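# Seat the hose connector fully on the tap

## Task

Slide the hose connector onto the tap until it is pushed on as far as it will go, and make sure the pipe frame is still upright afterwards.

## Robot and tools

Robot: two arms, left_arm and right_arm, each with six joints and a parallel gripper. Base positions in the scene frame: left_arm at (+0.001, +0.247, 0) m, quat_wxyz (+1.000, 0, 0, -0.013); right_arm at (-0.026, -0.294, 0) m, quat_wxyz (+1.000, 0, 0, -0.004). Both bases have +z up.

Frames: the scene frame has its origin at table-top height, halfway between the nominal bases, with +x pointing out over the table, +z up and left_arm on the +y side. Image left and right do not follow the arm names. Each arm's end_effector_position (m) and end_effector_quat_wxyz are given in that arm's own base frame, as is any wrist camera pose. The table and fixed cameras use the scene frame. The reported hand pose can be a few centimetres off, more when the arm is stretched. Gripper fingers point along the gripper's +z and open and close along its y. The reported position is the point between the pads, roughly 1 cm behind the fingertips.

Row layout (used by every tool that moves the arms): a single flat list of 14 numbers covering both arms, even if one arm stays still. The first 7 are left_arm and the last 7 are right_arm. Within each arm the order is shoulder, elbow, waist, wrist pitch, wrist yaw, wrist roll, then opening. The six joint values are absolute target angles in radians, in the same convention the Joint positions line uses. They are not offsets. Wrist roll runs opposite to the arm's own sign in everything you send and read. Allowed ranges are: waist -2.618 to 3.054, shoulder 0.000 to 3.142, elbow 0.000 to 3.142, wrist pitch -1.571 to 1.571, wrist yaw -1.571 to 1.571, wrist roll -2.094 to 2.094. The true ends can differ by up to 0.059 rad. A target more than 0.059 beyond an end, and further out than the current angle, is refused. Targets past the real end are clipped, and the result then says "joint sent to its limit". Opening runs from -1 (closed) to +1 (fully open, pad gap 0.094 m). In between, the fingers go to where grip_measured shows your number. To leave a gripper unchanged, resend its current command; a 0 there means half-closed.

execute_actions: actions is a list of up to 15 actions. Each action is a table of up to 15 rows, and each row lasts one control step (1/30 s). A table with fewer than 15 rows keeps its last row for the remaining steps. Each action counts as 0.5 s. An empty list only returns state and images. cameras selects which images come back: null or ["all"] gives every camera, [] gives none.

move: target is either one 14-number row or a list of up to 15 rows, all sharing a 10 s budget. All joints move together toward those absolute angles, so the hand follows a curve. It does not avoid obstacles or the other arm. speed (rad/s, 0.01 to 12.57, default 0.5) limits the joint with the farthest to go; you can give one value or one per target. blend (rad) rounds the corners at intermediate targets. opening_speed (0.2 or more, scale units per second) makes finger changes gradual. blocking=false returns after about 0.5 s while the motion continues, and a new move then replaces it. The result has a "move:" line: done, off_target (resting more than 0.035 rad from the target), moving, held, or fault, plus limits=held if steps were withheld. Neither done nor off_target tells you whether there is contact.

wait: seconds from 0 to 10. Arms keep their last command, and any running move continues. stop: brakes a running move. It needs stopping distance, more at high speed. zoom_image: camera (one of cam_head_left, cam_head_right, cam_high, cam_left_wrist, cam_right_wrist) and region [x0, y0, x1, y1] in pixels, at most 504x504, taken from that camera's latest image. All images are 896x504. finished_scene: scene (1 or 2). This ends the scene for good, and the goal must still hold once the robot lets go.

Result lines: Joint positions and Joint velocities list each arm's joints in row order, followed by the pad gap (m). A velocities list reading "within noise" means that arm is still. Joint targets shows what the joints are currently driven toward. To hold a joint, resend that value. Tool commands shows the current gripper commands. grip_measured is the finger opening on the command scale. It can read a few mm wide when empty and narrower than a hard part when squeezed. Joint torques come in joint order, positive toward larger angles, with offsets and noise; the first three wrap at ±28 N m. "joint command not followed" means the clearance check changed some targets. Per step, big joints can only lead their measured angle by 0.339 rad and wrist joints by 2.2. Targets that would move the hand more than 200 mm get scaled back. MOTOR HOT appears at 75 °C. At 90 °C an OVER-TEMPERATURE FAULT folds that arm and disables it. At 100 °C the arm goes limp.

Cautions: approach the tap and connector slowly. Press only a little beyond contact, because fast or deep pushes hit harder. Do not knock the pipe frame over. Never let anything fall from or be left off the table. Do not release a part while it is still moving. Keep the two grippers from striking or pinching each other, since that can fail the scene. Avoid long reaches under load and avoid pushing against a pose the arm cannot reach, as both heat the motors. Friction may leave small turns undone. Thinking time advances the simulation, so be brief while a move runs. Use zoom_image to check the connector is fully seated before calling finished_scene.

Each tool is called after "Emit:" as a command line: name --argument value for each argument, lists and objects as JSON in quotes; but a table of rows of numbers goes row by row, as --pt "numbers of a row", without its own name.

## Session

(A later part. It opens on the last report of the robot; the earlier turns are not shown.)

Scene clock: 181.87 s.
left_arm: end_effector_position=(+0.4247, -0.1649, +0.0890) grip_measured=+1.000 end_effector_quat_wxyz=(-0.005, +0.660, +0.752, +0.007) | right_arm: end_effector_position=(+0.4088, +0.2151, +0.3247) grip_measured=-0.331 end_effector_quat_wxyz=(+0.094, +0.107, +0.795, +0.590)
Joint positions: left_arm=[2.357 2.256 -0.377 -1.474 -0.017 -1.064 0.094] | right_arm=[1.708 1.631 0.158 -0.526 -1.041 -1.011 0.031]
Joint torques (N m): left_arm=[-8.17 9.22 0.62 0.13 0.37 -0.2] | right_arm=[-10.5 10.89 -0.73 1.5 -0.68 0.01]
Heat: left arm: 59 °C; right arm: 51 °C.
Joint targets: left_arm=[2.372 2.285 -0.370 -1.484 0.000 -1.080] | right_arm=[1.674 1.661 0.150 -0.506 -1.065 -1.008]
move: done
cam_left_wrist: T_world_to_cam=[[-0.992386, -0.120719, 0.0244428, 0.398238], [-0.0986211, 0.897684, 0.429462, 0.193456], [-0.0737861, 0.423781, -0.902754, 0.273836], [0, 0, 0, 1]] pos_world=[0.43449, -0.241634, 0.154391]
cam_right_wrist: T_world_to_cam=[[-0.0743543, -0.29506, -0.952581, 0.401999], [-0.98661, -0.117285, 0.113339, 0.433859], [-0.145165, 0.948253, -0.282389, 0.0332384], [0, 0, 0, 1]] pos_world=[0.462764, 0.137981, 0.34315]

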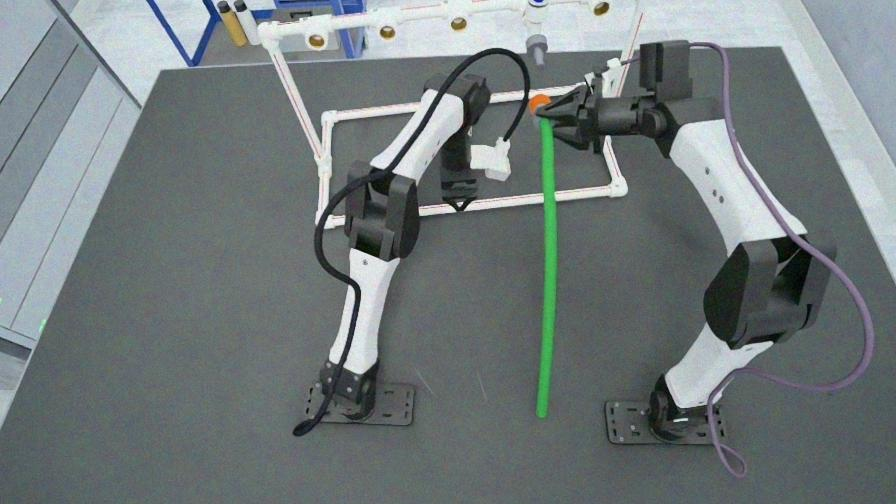

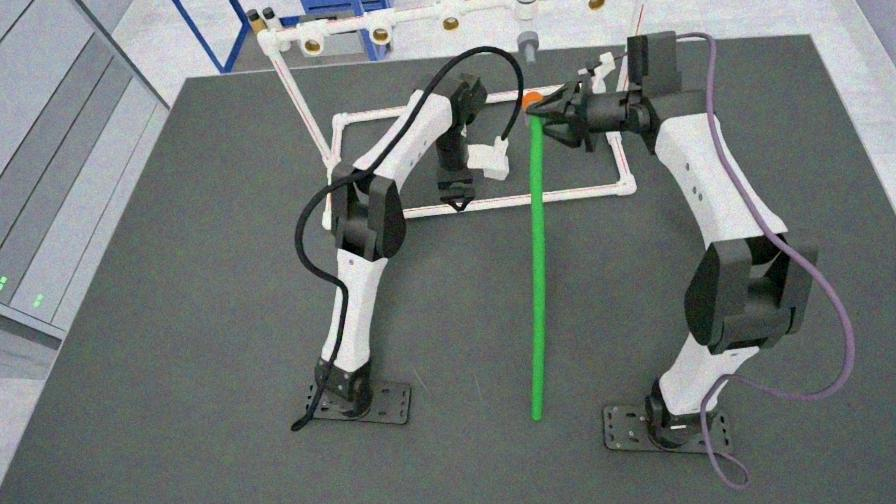

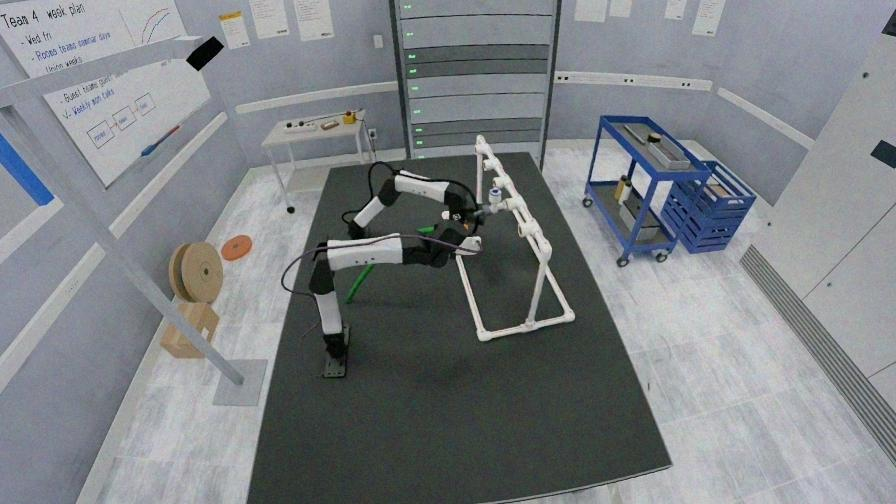

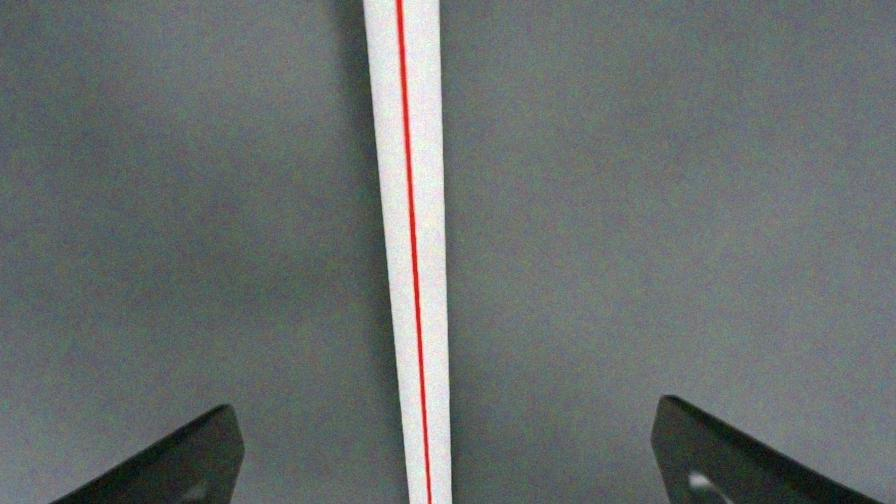

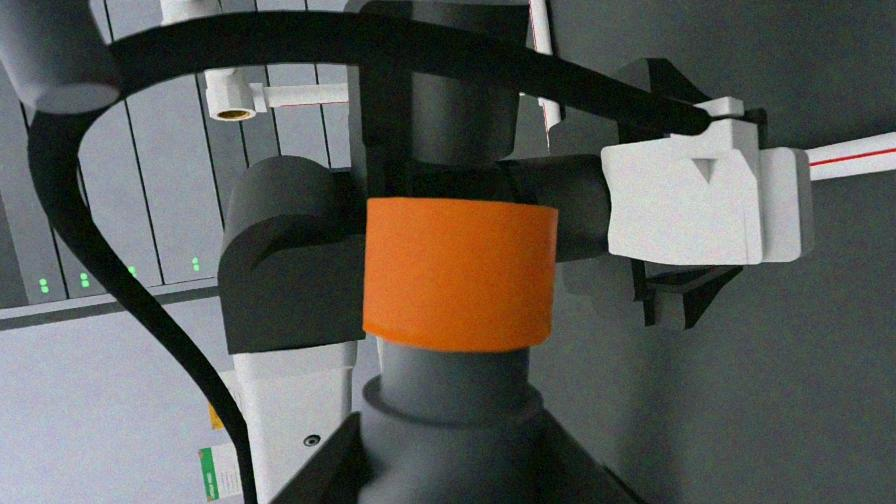

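Emit:
move --pt "2.21 2.1 -0.16 -1.46 0 -0.8 1 1.640 1.691 0.145 -0.487 -1.075 -1.008 -0.5" --pt "2.196 2.045 -0.17 -1.40 0 1.85 1 1.640 1.691 0.145 -0.487 -1.075 -1.008 -0.5" --speed '[0.6,1.2]'

Scene clock: 202.00 s.
left_arm: end_effector_position=(+0.4212, -0.0683, +0.0805) grip_measured=+1.000 end_effector_quat_wxyz=(+0.011, +0.740, -0.672, -0.023) | right_arm: end_effector_position=(+0.4032, +0.2130, +0.3539) grip_measured=-0.331 end_effector_quat_wxyz=(+0.124, +0.081, +0.785, +0.602)
Joint positions: left_arm=[2.256 2.048 -0.163 -1.414 -0.006 1.83 0.094] | right_arm=[1.673 1.66 0.152 -0.506 -1.053 -1.01 0.031]
Joint torques (N m): left_arm=[-13.5 6.2 -0.57 0.26 0.13 0.18] | right_arm=[-10.1 10.97 -0.69 1.53 -0.59 0]
Heat: left arm: 60 °C; right arm: 54 °C.
Joint targets: left_arm=[2.196 2.045 -0.170 -1.400 0.000 1.850] | right_arm=[1.640 1.691 0.145 -0.487 -1.075 -1.008]
move: off_target (left_arm); left_arm: the shoulder is farthest, 0.060 rad from its target
cam_left_wrist: T_world_to_cam=[[0.996102, 0.0861084, -0.0191202, -0.413267], [0.0866057, -0.913679, 0.397103, -0.089023], [0.0167242, -0.397211, -0.917575, 0.13192], [0, 0, 0, 1]] pos_world=[0.41716, 0.00664753, 0.148496]
cam_right_wrist: T_world_to_cam=[[0.00675489, -0.277066, -0.960827, 0.395125], [-0.991827, -0.124279, 0.0288645, 0.45824], [-0.127408, 0.95278, -0.275641, 0.0321406], [0, 0, 0, 1]] pos_world=[0.455921, 0.135802, 0.375279]

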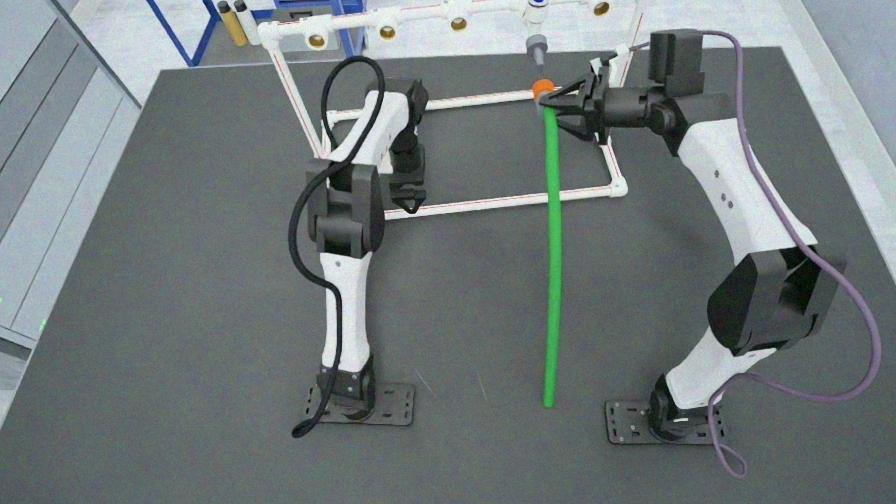

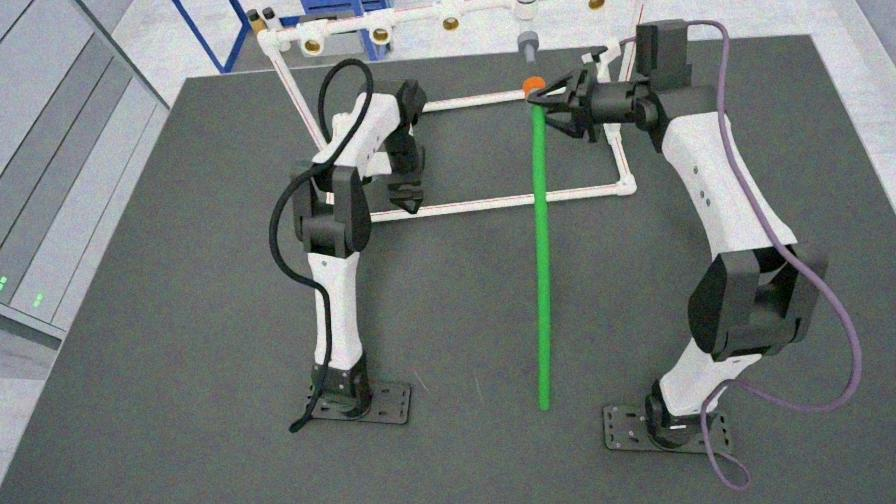

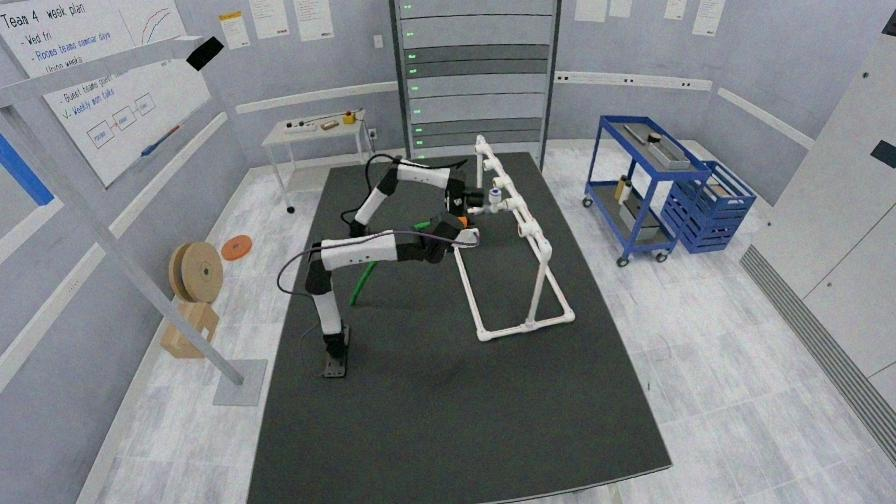

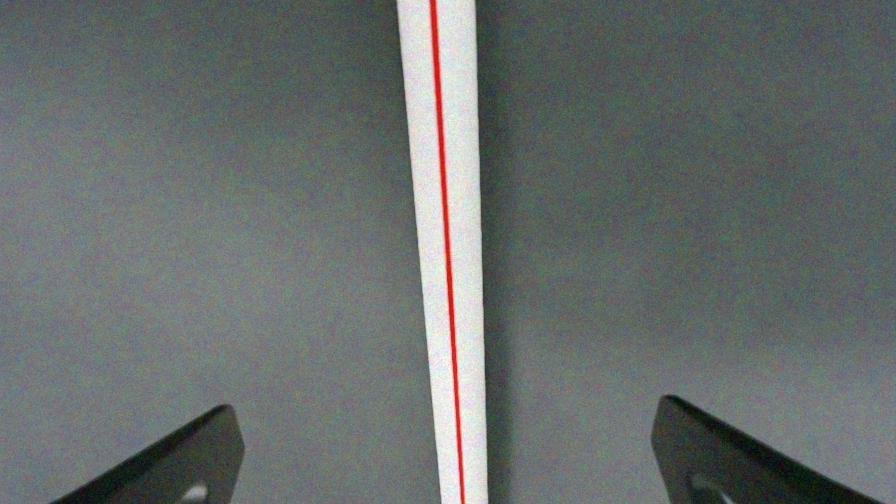

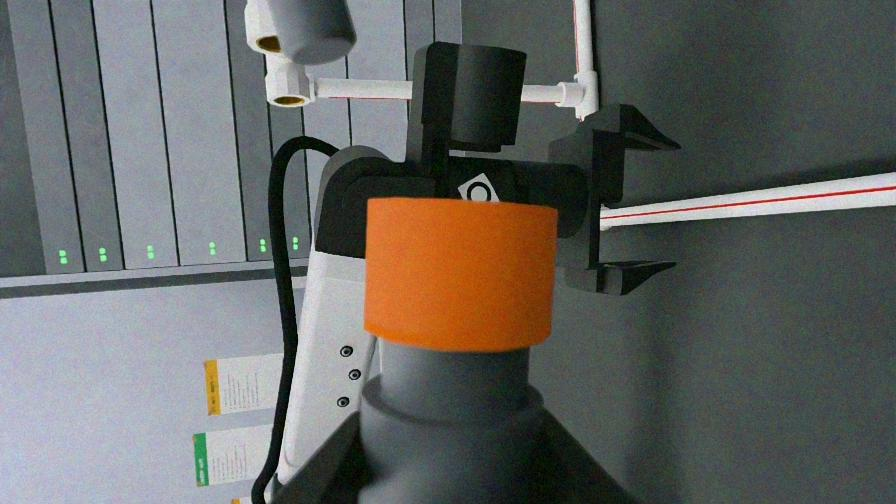

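Emit:
zoom_image --camera "cam_right_wrist" --region '[224, 0, 448, 126]'

Scaled by 2.250 (camera's finer frame: 1280x720).

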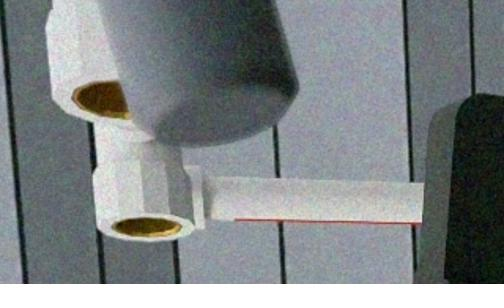

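Emit:
move --target '[2.172,1.768,-0.175,-1.09,0,1.90,1,1.510,1.317,0.136,0.087,-1.089,-0.966,-0.5]' --speed 0.35

Scene clock: 240.97 s.
left_arm: end_effector_position=(+0.4235, -0.0710, +0.0217) grip_measured=+1.000 end_effector_quat_wxyz=(-0.004, +0.756, -0.655, +0.001) | right_arm: end_effector_position=(+0.3934, +0.2092, +0.3536) grip_measured=-0.331 end_effector_quat_wxyz=(+0.261, -0.034, +0.735, +0.625)
Joint positions: left_arm=[2.229 1.77 -0.168 -1.105 -0.005 1.882 0.094] | right_arm=[1.545 1.316 0.143 0.057 -1.073 -0.978 0.031]
Joint torques (N m): left_arm=[-13.16 6.3 -0.54 0.41 0.1 0.16] | right_arm=[-9.43 8.13 -0.64 1.71 -0.33 0.1]
Heat: left arm: 69 °C; right arm: 55 °C.
Joint targets: left_arm=[2.172 1.768 -0.175 -1.090 0.000 1.900] | right_arm=[1.510 1.317 0.136 0.087 -1.089 -0.966]
move: off_target (left_arm); left_arm: the shoulder is farthest, 0.057 rad from its target
cam_left_wrist: T_world_to_cam=[[0.990518, 0.132528, 0.0361928, -0.411895], [0.106108, -0.905349, 0.411198, -0.0763706], [0.0872625, -0.403459, -0.910827, 0.0463572], [0, 0, 0, 1]] pos_world=[0.412048, 0.00414889, 0.0885344]
cam_right_wrist: T_world_to_cam=[[0.361979, -0.229474, -0.9035, 0.223886], [-0.931295, -0.1314, -0.339741, 0.556102], [-0.0407579, 0.964404, -0.261272, -0.0071497], [0, 0, 0, 1]] pos_world=[0.436561, 0.131343, 0.389344]

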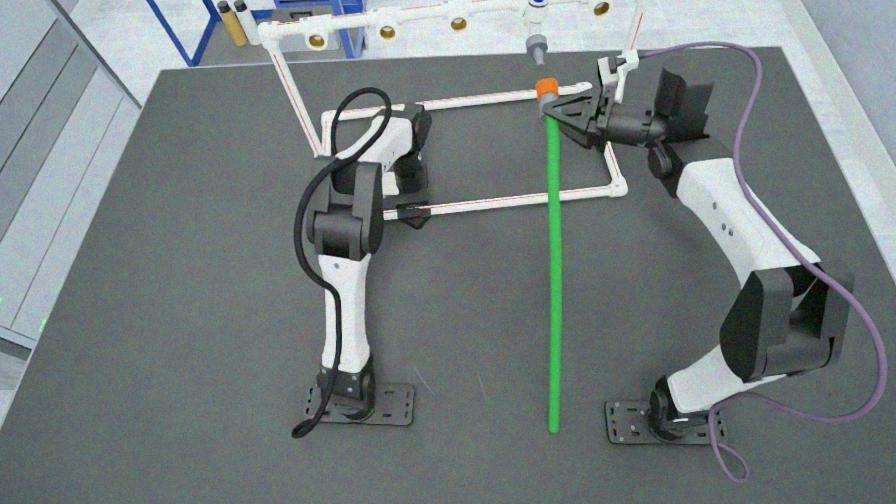

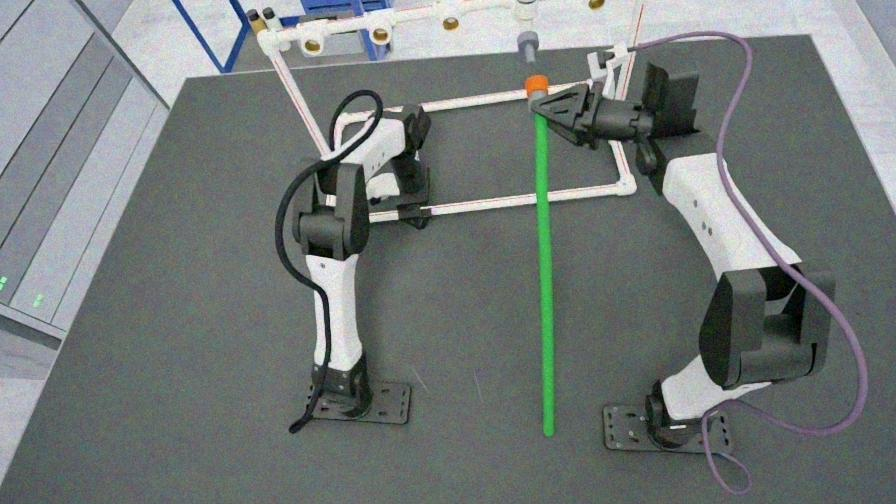

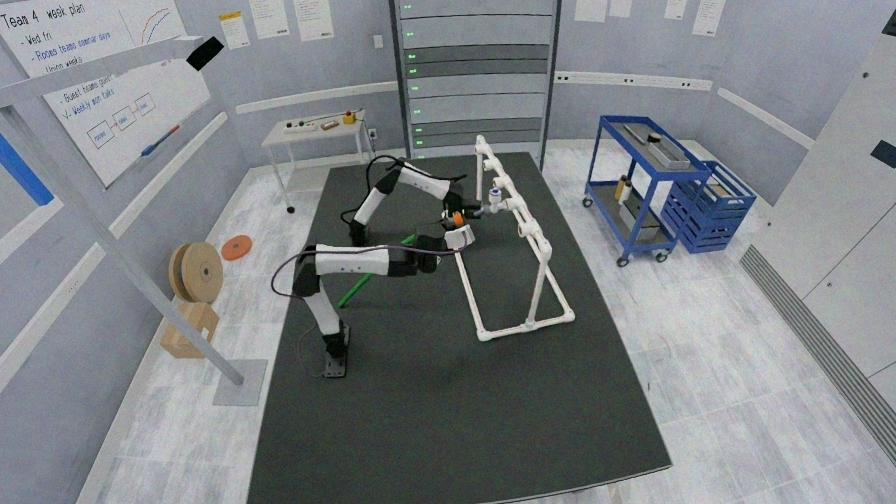

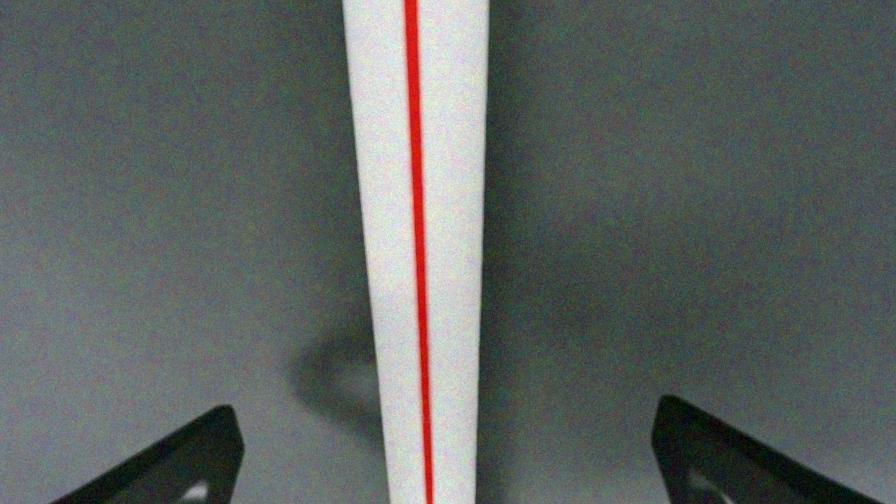

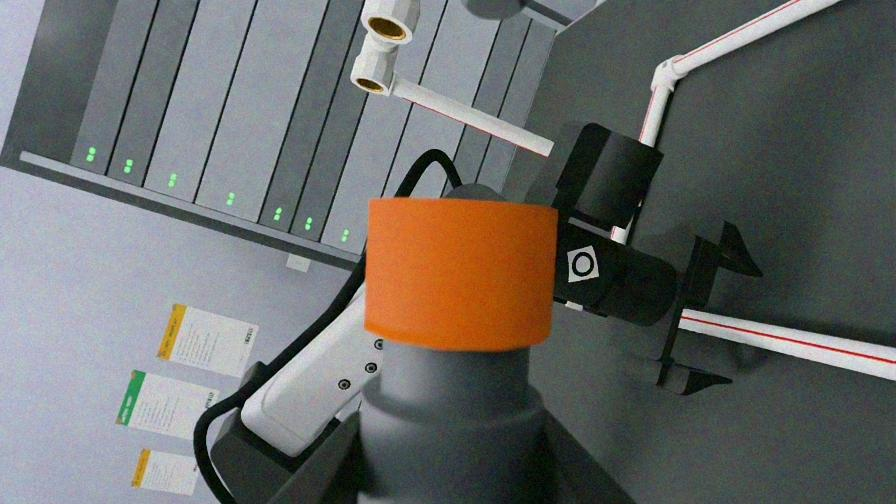

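Emit:
zoom_image --camera "cam_right_wrist" --region '[400, 0, 600, 112]'

Emit:
move --target '[2.160,1.7475,-0.175,-1.082,0,1.88,1,1.510,1.317,0.136,0.087,-1.089,-0.966,-0.5]' --speed 0.3 --cameras '["cam_left_wrist"]'

Scaled by 2.520 (camera's finer frame: 1280x720).

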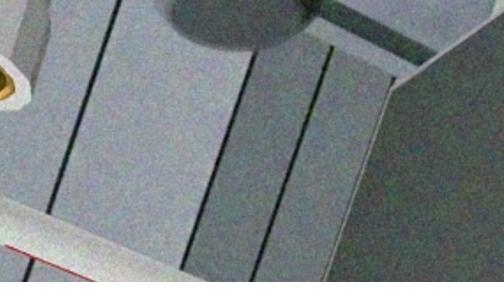

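Scene clock: 248.17 s.
left_arm: end_effector_position=(+0.4208, -0.0706, +0.0225) grip_measured=+1.000 end_effector_quat_wxyz=(-0.004, +0.756, -0.655, +0.002) | right_arm: end_effector_position=(+0.3933, +0.2092, +0.3537) grip_measured=-0.331 end_effector_quat_wxyz=(+0.261, -0.035, +0.734, +0.626)
Joint positions: left_arm=[2.216 1.751 -0.168 -1.098 -0.005 1.882 0.094] | right_arm=[1.545 1.316 0.143 0.058 -1.074 -0.977 0.031]
Joint torques (N m): left_arm=[-12.94 6.12 -0.58 0.41 0.1 -0.04] | right_arm=[-9.44 8.16 -0.64 1.72 -0.34 0.11]
Heat: left arm: 68 °C; right arm: 55 °C.
Joint targets: left_arm=[2.160 1.748 -0.175 -1.082 0.000 1.880] | right_arm=[1.510 1.317 0.136 0.087 -1.089 -0.966]
move: off_target (left_arm); left_arm: the shoulder is farthest, 0.056 rad from its target
cam_left_wrist: T_world_to_cam=[[0.990453, 0.132506, 0.0380126, -0.409346], [0.105301, -0.905213, 0.411706, -0.0756627], [0.0889628, -0.403772, -0.910524, 0.0468093], [0, 0, 0, 1]] pos_world=[0.409241, 0.00465012, 0.089332]

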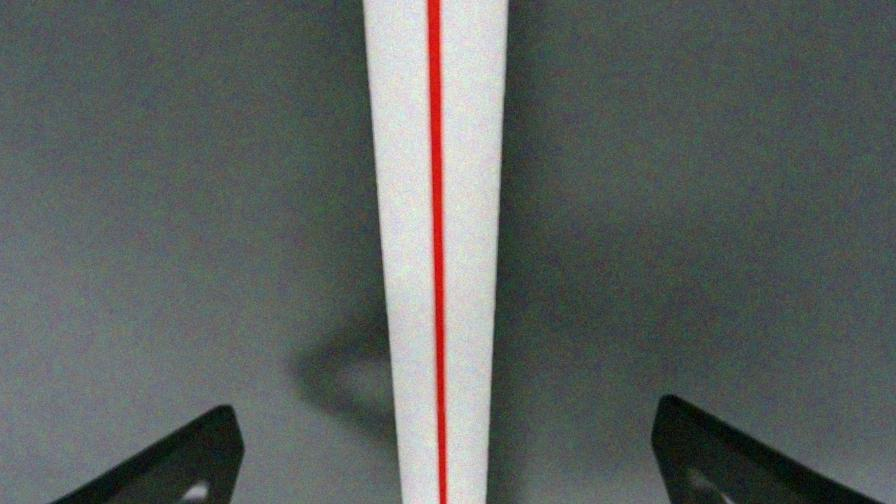

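Emit:
move --target '[2.160,1.7475,-0.175,-1.082,0,1.88,-0.65,1.588,1.440,0.142,0.057,-1.075,-0.960,-0.5]' --speed 0.2 --opening_speed 0.5

Emit:
zoom_image --camera "cam_right_wrist" --region '[336, 0, 616, 252]'

Emit:
zoom_image --camera "cam_head_left" --region '[490, 10, 620, 150]'

Emit:
zoom_image --camera "cam_head_right" --region '[480, 10, 610, 150]'

Emit:
zoom_image --camera "cam_high" --region '[430, 170, 540, 260]'

Scene clock: 264.27 s.
left_arm: end_effector_position=(+0.4201, -0.0707, +0.0224) grip_measured=-0.626 end_effector_quat_wxyz=(-0.003, +0.756, -0.655, +0.002) | right_arm: end_effector_position=(+0.4047, +0.2109, +0.3702) grip_measured=-0.331 end_effector_quat_wxyz=(+0.275, -0.047, +0.728, +0.626)
Joint positions: left_arm=[2.215 1.749 -0.168 -1.099 -0.003 1.882 0.018] | right_arm=[1.587 1.403 0.143 0.046 -1.074 -0.971 0.031]
Joint torques (N m): left_arm=[-12.82 6.37 -0.65 0.43 0.09 -0.06] | right_arm=[-6.68 11.77 -0.09 1.55 -0.15 0.11]
Heat: left arm: 73 °C; right arm: 55 °C.
Joint targets: left_arm=[2.160 1.748 -0.175 -1.082 0.000 1.880] | right_arm=[1.588 1.440 0.142 0.057 -1.075 -0.960]
move: off_target (left_arm, right_arm); left_arm: the shoulder is farthest, 0.055 rad from its target; right_arm: the elbow is farthest, 0.037 rad from its target
cam_left_wrist: T_world_to_cam=[[0.990534, 0.132547, 0.0356796, -0.408664], [0.106204, -0.904722, 0.412553, -0.0760617], [0.0869629, -0.404858, -0.910235, 0.0474281], [0, 0, 0, 1]] pos_world=[0.408749, 0.00455433, 0.0891311]
cam_right_wrist: T_world_to_cam=[[0.398485, -0.226793, -0.888693, 0.214387], [-0.916634, -0.131759, -0.377388, 0.580548], [-0.0315043, 0.964989, -0.26039, -0.0081153], [0, 0, 0, 1]] pos_world=[0.446464, 0.132945, 0.407503]

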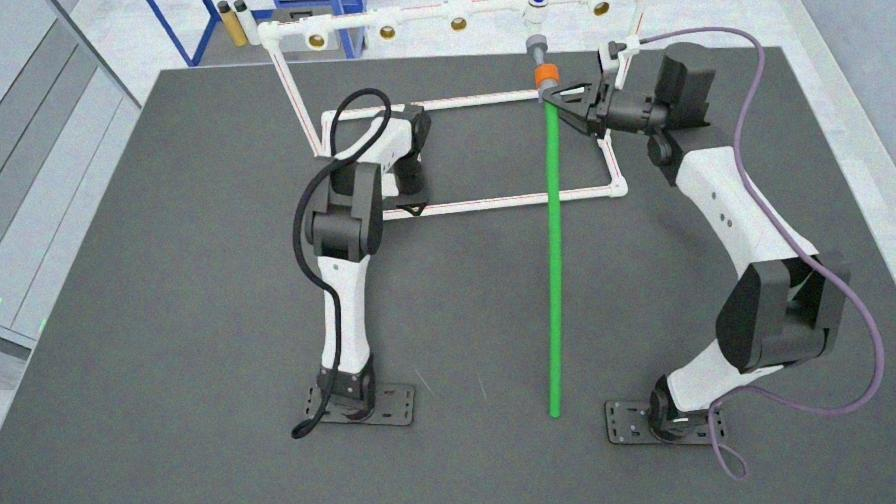

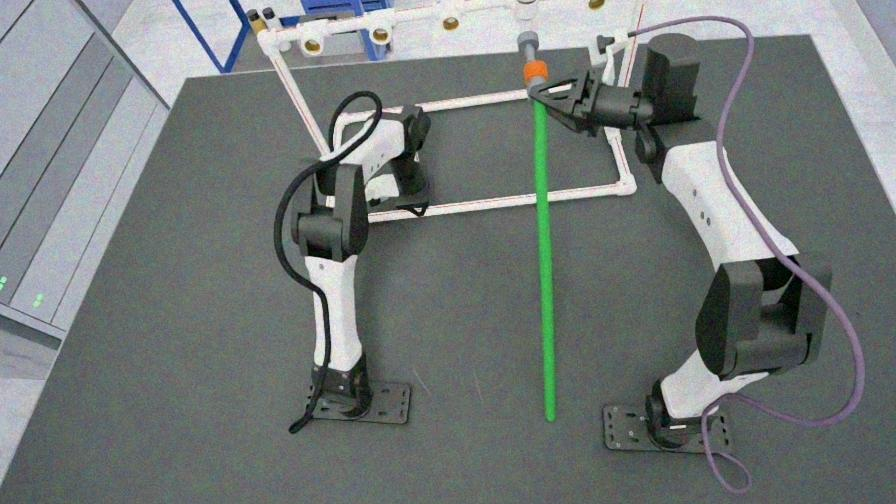

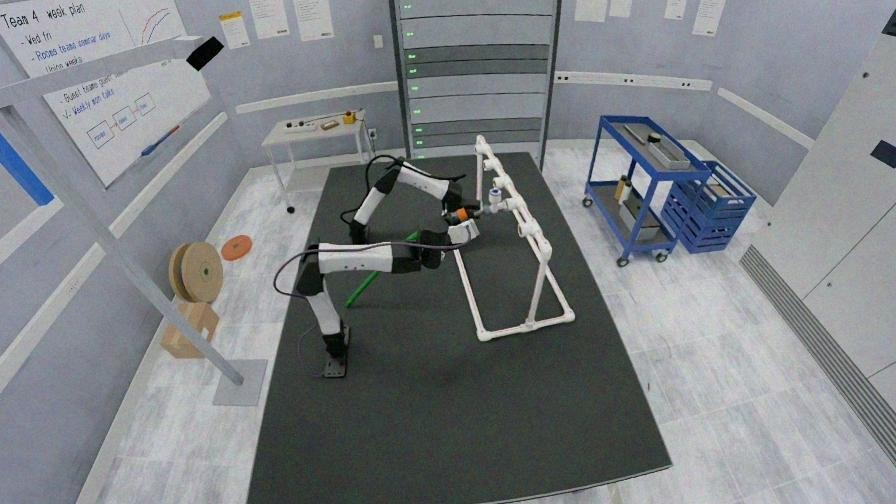

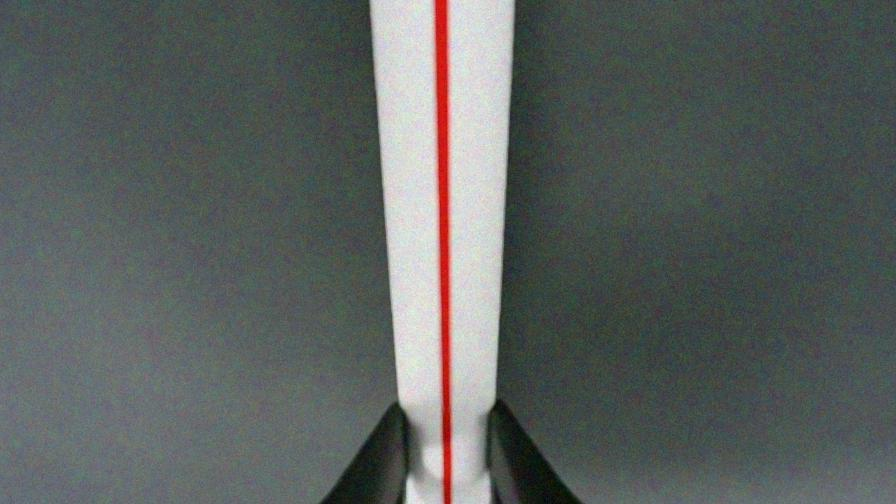

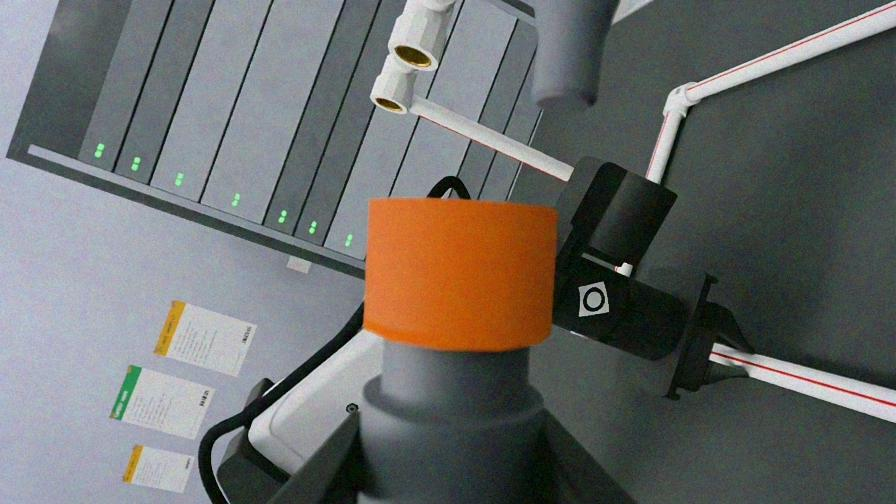

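Scaled by 1.800 (camera's finer frame: 1280x720).

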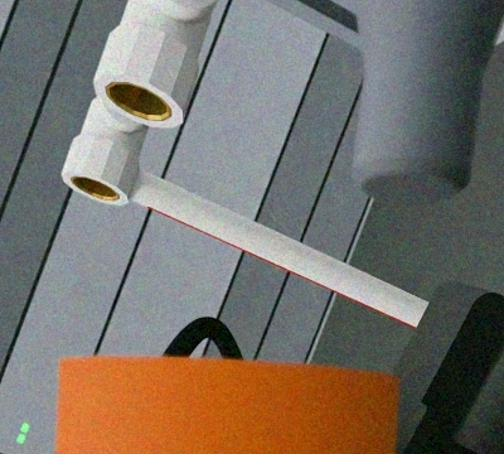

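Scaled by 3.600 (camera's finer frame: 1280x720).

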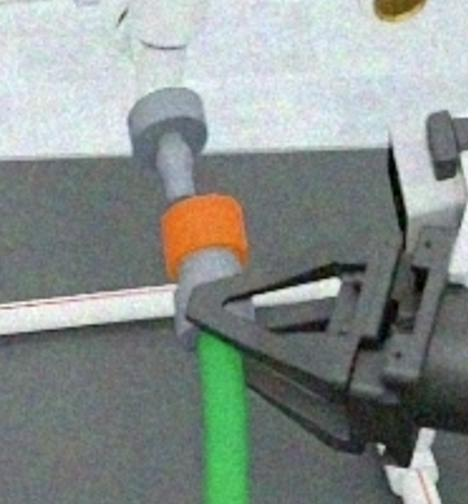

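Scaled by 3.600 (camera's finer frame: 1280x720).

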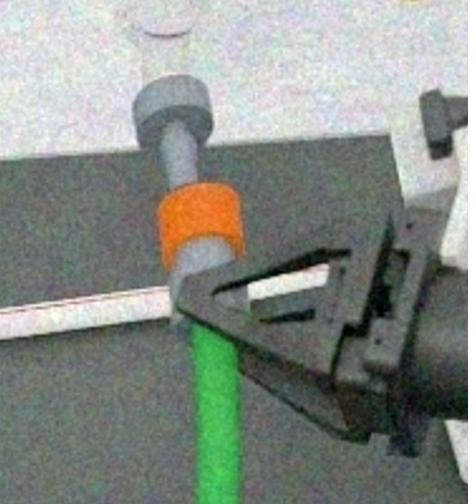

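Scaled by 4.582 (camera's finer frame: 1280x720).

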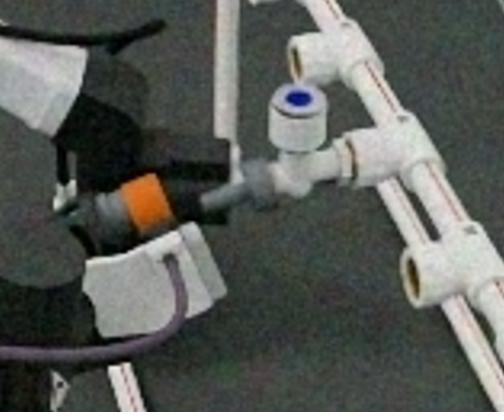

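Emit:
move --target '[2.160,1.7475,-0.175,-1.082,0,1.88,-0.75,1.613,1.400,0.162,0.034,-1.047,-0.965,-0.5]' --speed 0.1

Emit:
zoom_image --camera "cam_right_wrist" --region '[336, 0, 616, 252]'

Emit:
zoom_image --camera "cam_head_left" --region '[490, 10, 620, 150]'

Emit:
zoom_image --camera "cam_head_right" --region '[480, 10, 610, 150]'

Emit:
zoom_image --camera "cam_high" --region '[440, 170, 510, 230]'

Scene clock: 301.47 s.
left_arm: end_effector_position=(+0.4201, -0.0707, +0.0224) grip_measured=-0.629 end_effector_quat_wxyz=(-0.003, +0.756, -0.655, +0.002) | right_arm: end_effector_position=(+0.4114, +0.2152, +0.3544) grip_measured=-0.331 end_effector_quat_wxyz=(+0.261, -0.030, +0.738, +0.621)
Joint positions: left_arm=[2.215 1.749 -0.168 -1.099 -0.003 1.882 0.017] | right_arm=[1.612 1.399 0.155 0.026 -1.052 -0.971 0.031]
Joint torques (N m): left_arm=[-12.88 6.34 -0.65 0.43 0.09 -0.06] | right_arm=[-6.87 8.14 0.62 1.53 -0.11 0.04]
Heat: left arm: 73 °C; right arm: 54 °C.
Joint targets: left_arm=[2.160 1.748 -0.175 -1.082 0.000 1.880] | right_arm=[1.613 1.400 0.162 0.034 -1.047 -0.965]
move: off_target (left_arm); left_arm: the shoulder is farthest, 0.055 rad from its target
cam_left_wrist: T_world_to_cam=[[0.990534, 0.132547, 0.0356796, -0.408664], [0.106204, -0.904722, 0.412553, -0.0760617], [0.0869629, -0.404858, -0.910235, 0.0474281], [0, 0, 0, 1]] pos_world=[0.408749, 0.00455433, 0.0891311]
cam_right_wrist: T_world_to_cam=[[0.352913, -0.240435, -0.904236, 0.225868], [-0.935027, -0.126049, -0.331414, 0.571293], [-0.0342943, 0.962446, -0.269298, -0.0113379], [0, 0, 0, 1]] pos_world=[0.454074, 0.137229, 0.390519]

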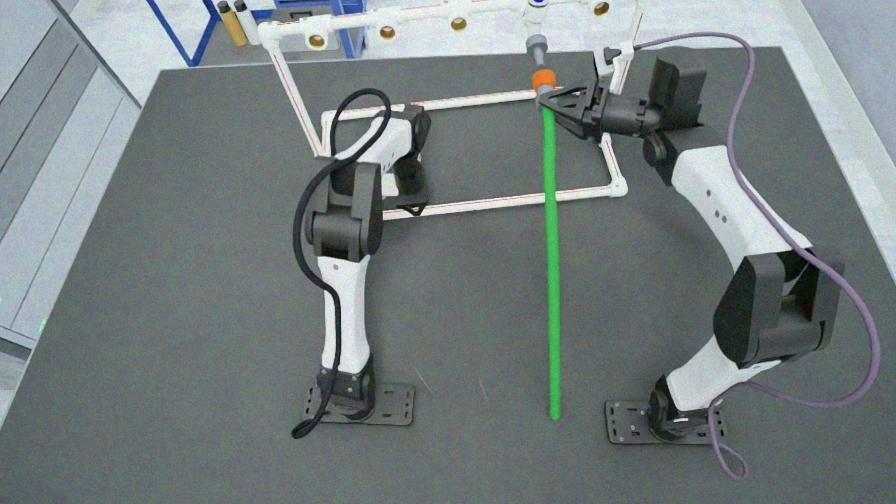

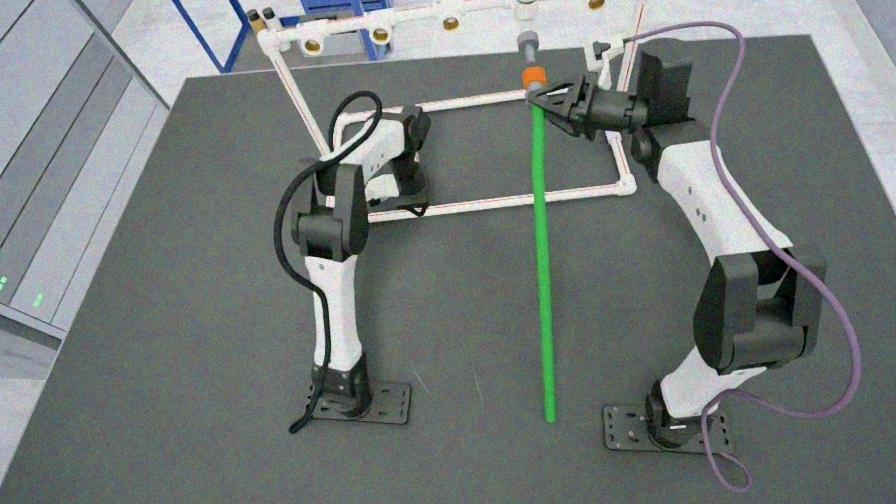

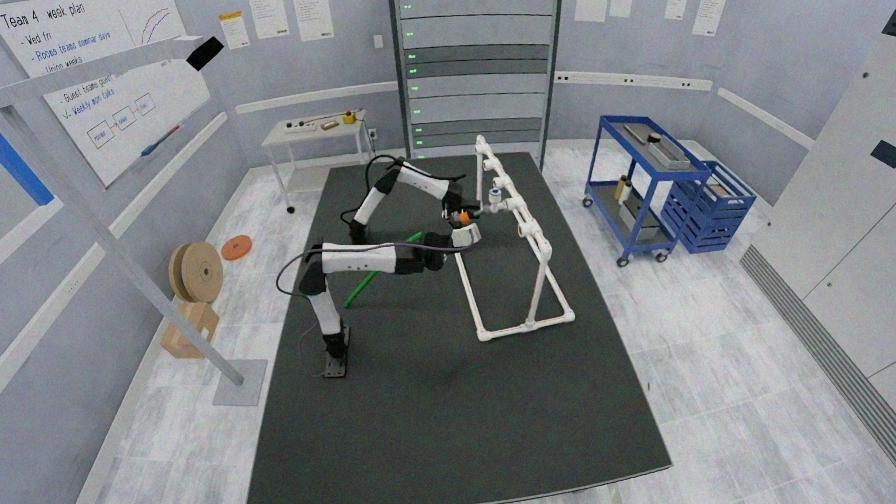

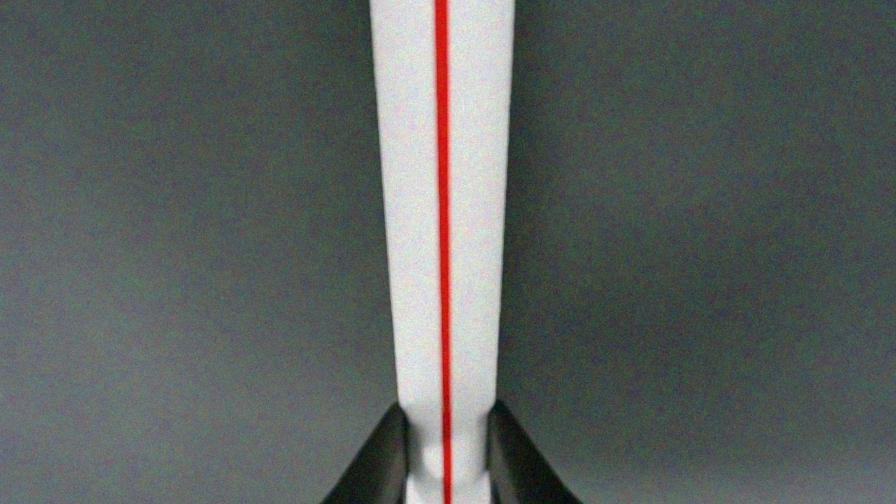

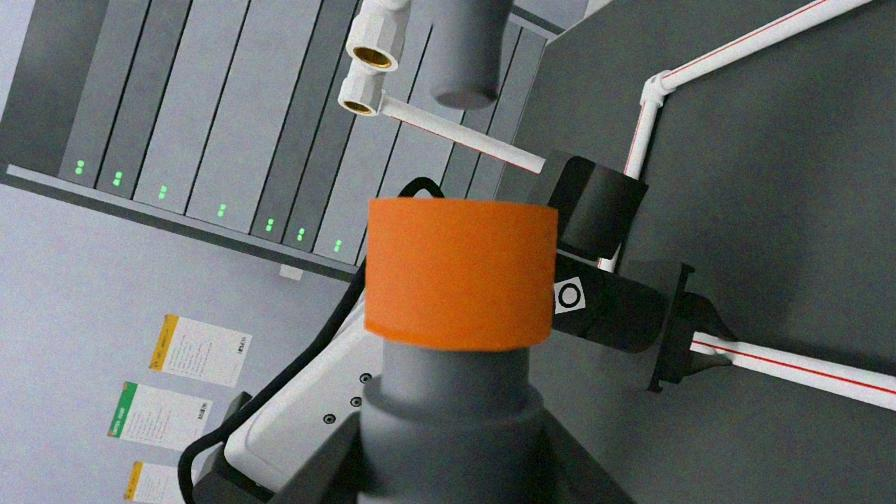

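Scaled by 1.800 (camera's finer frame: 1280x720).

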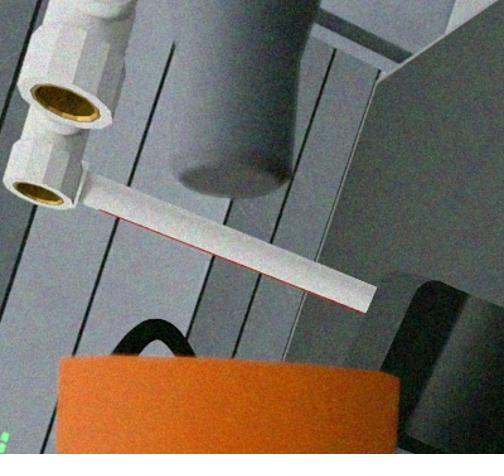

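Scaled by 3.600 (camera's finer frame: 1280x720).

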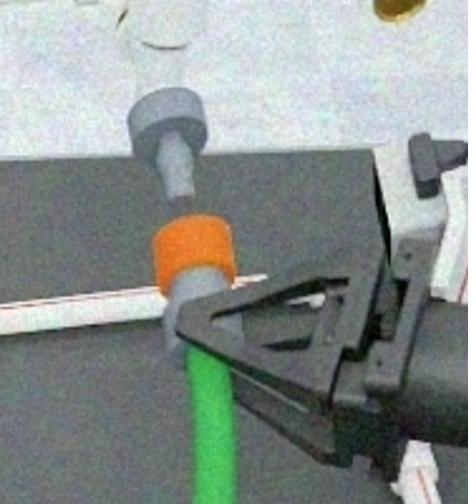

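Scaled by 3.600 (camera's finer frame: 1280x720).

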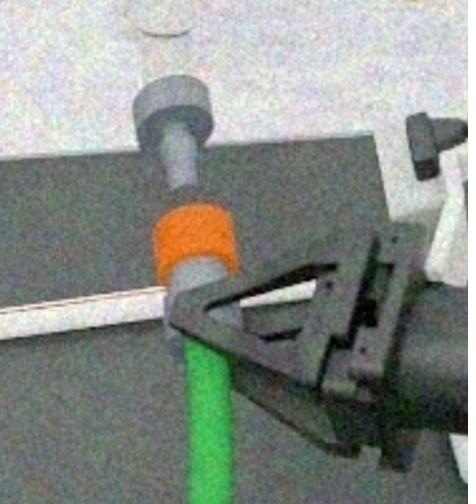

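Scaled by 7.200 (camera's finer frame: 1280x720).

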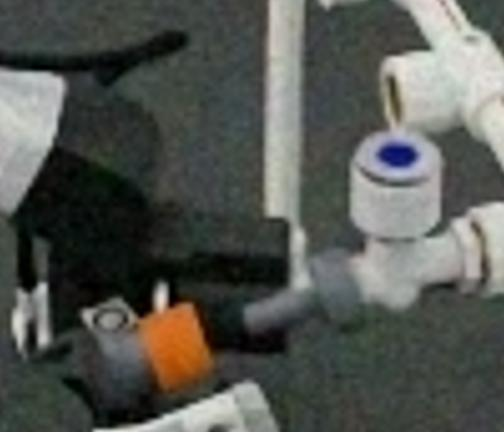

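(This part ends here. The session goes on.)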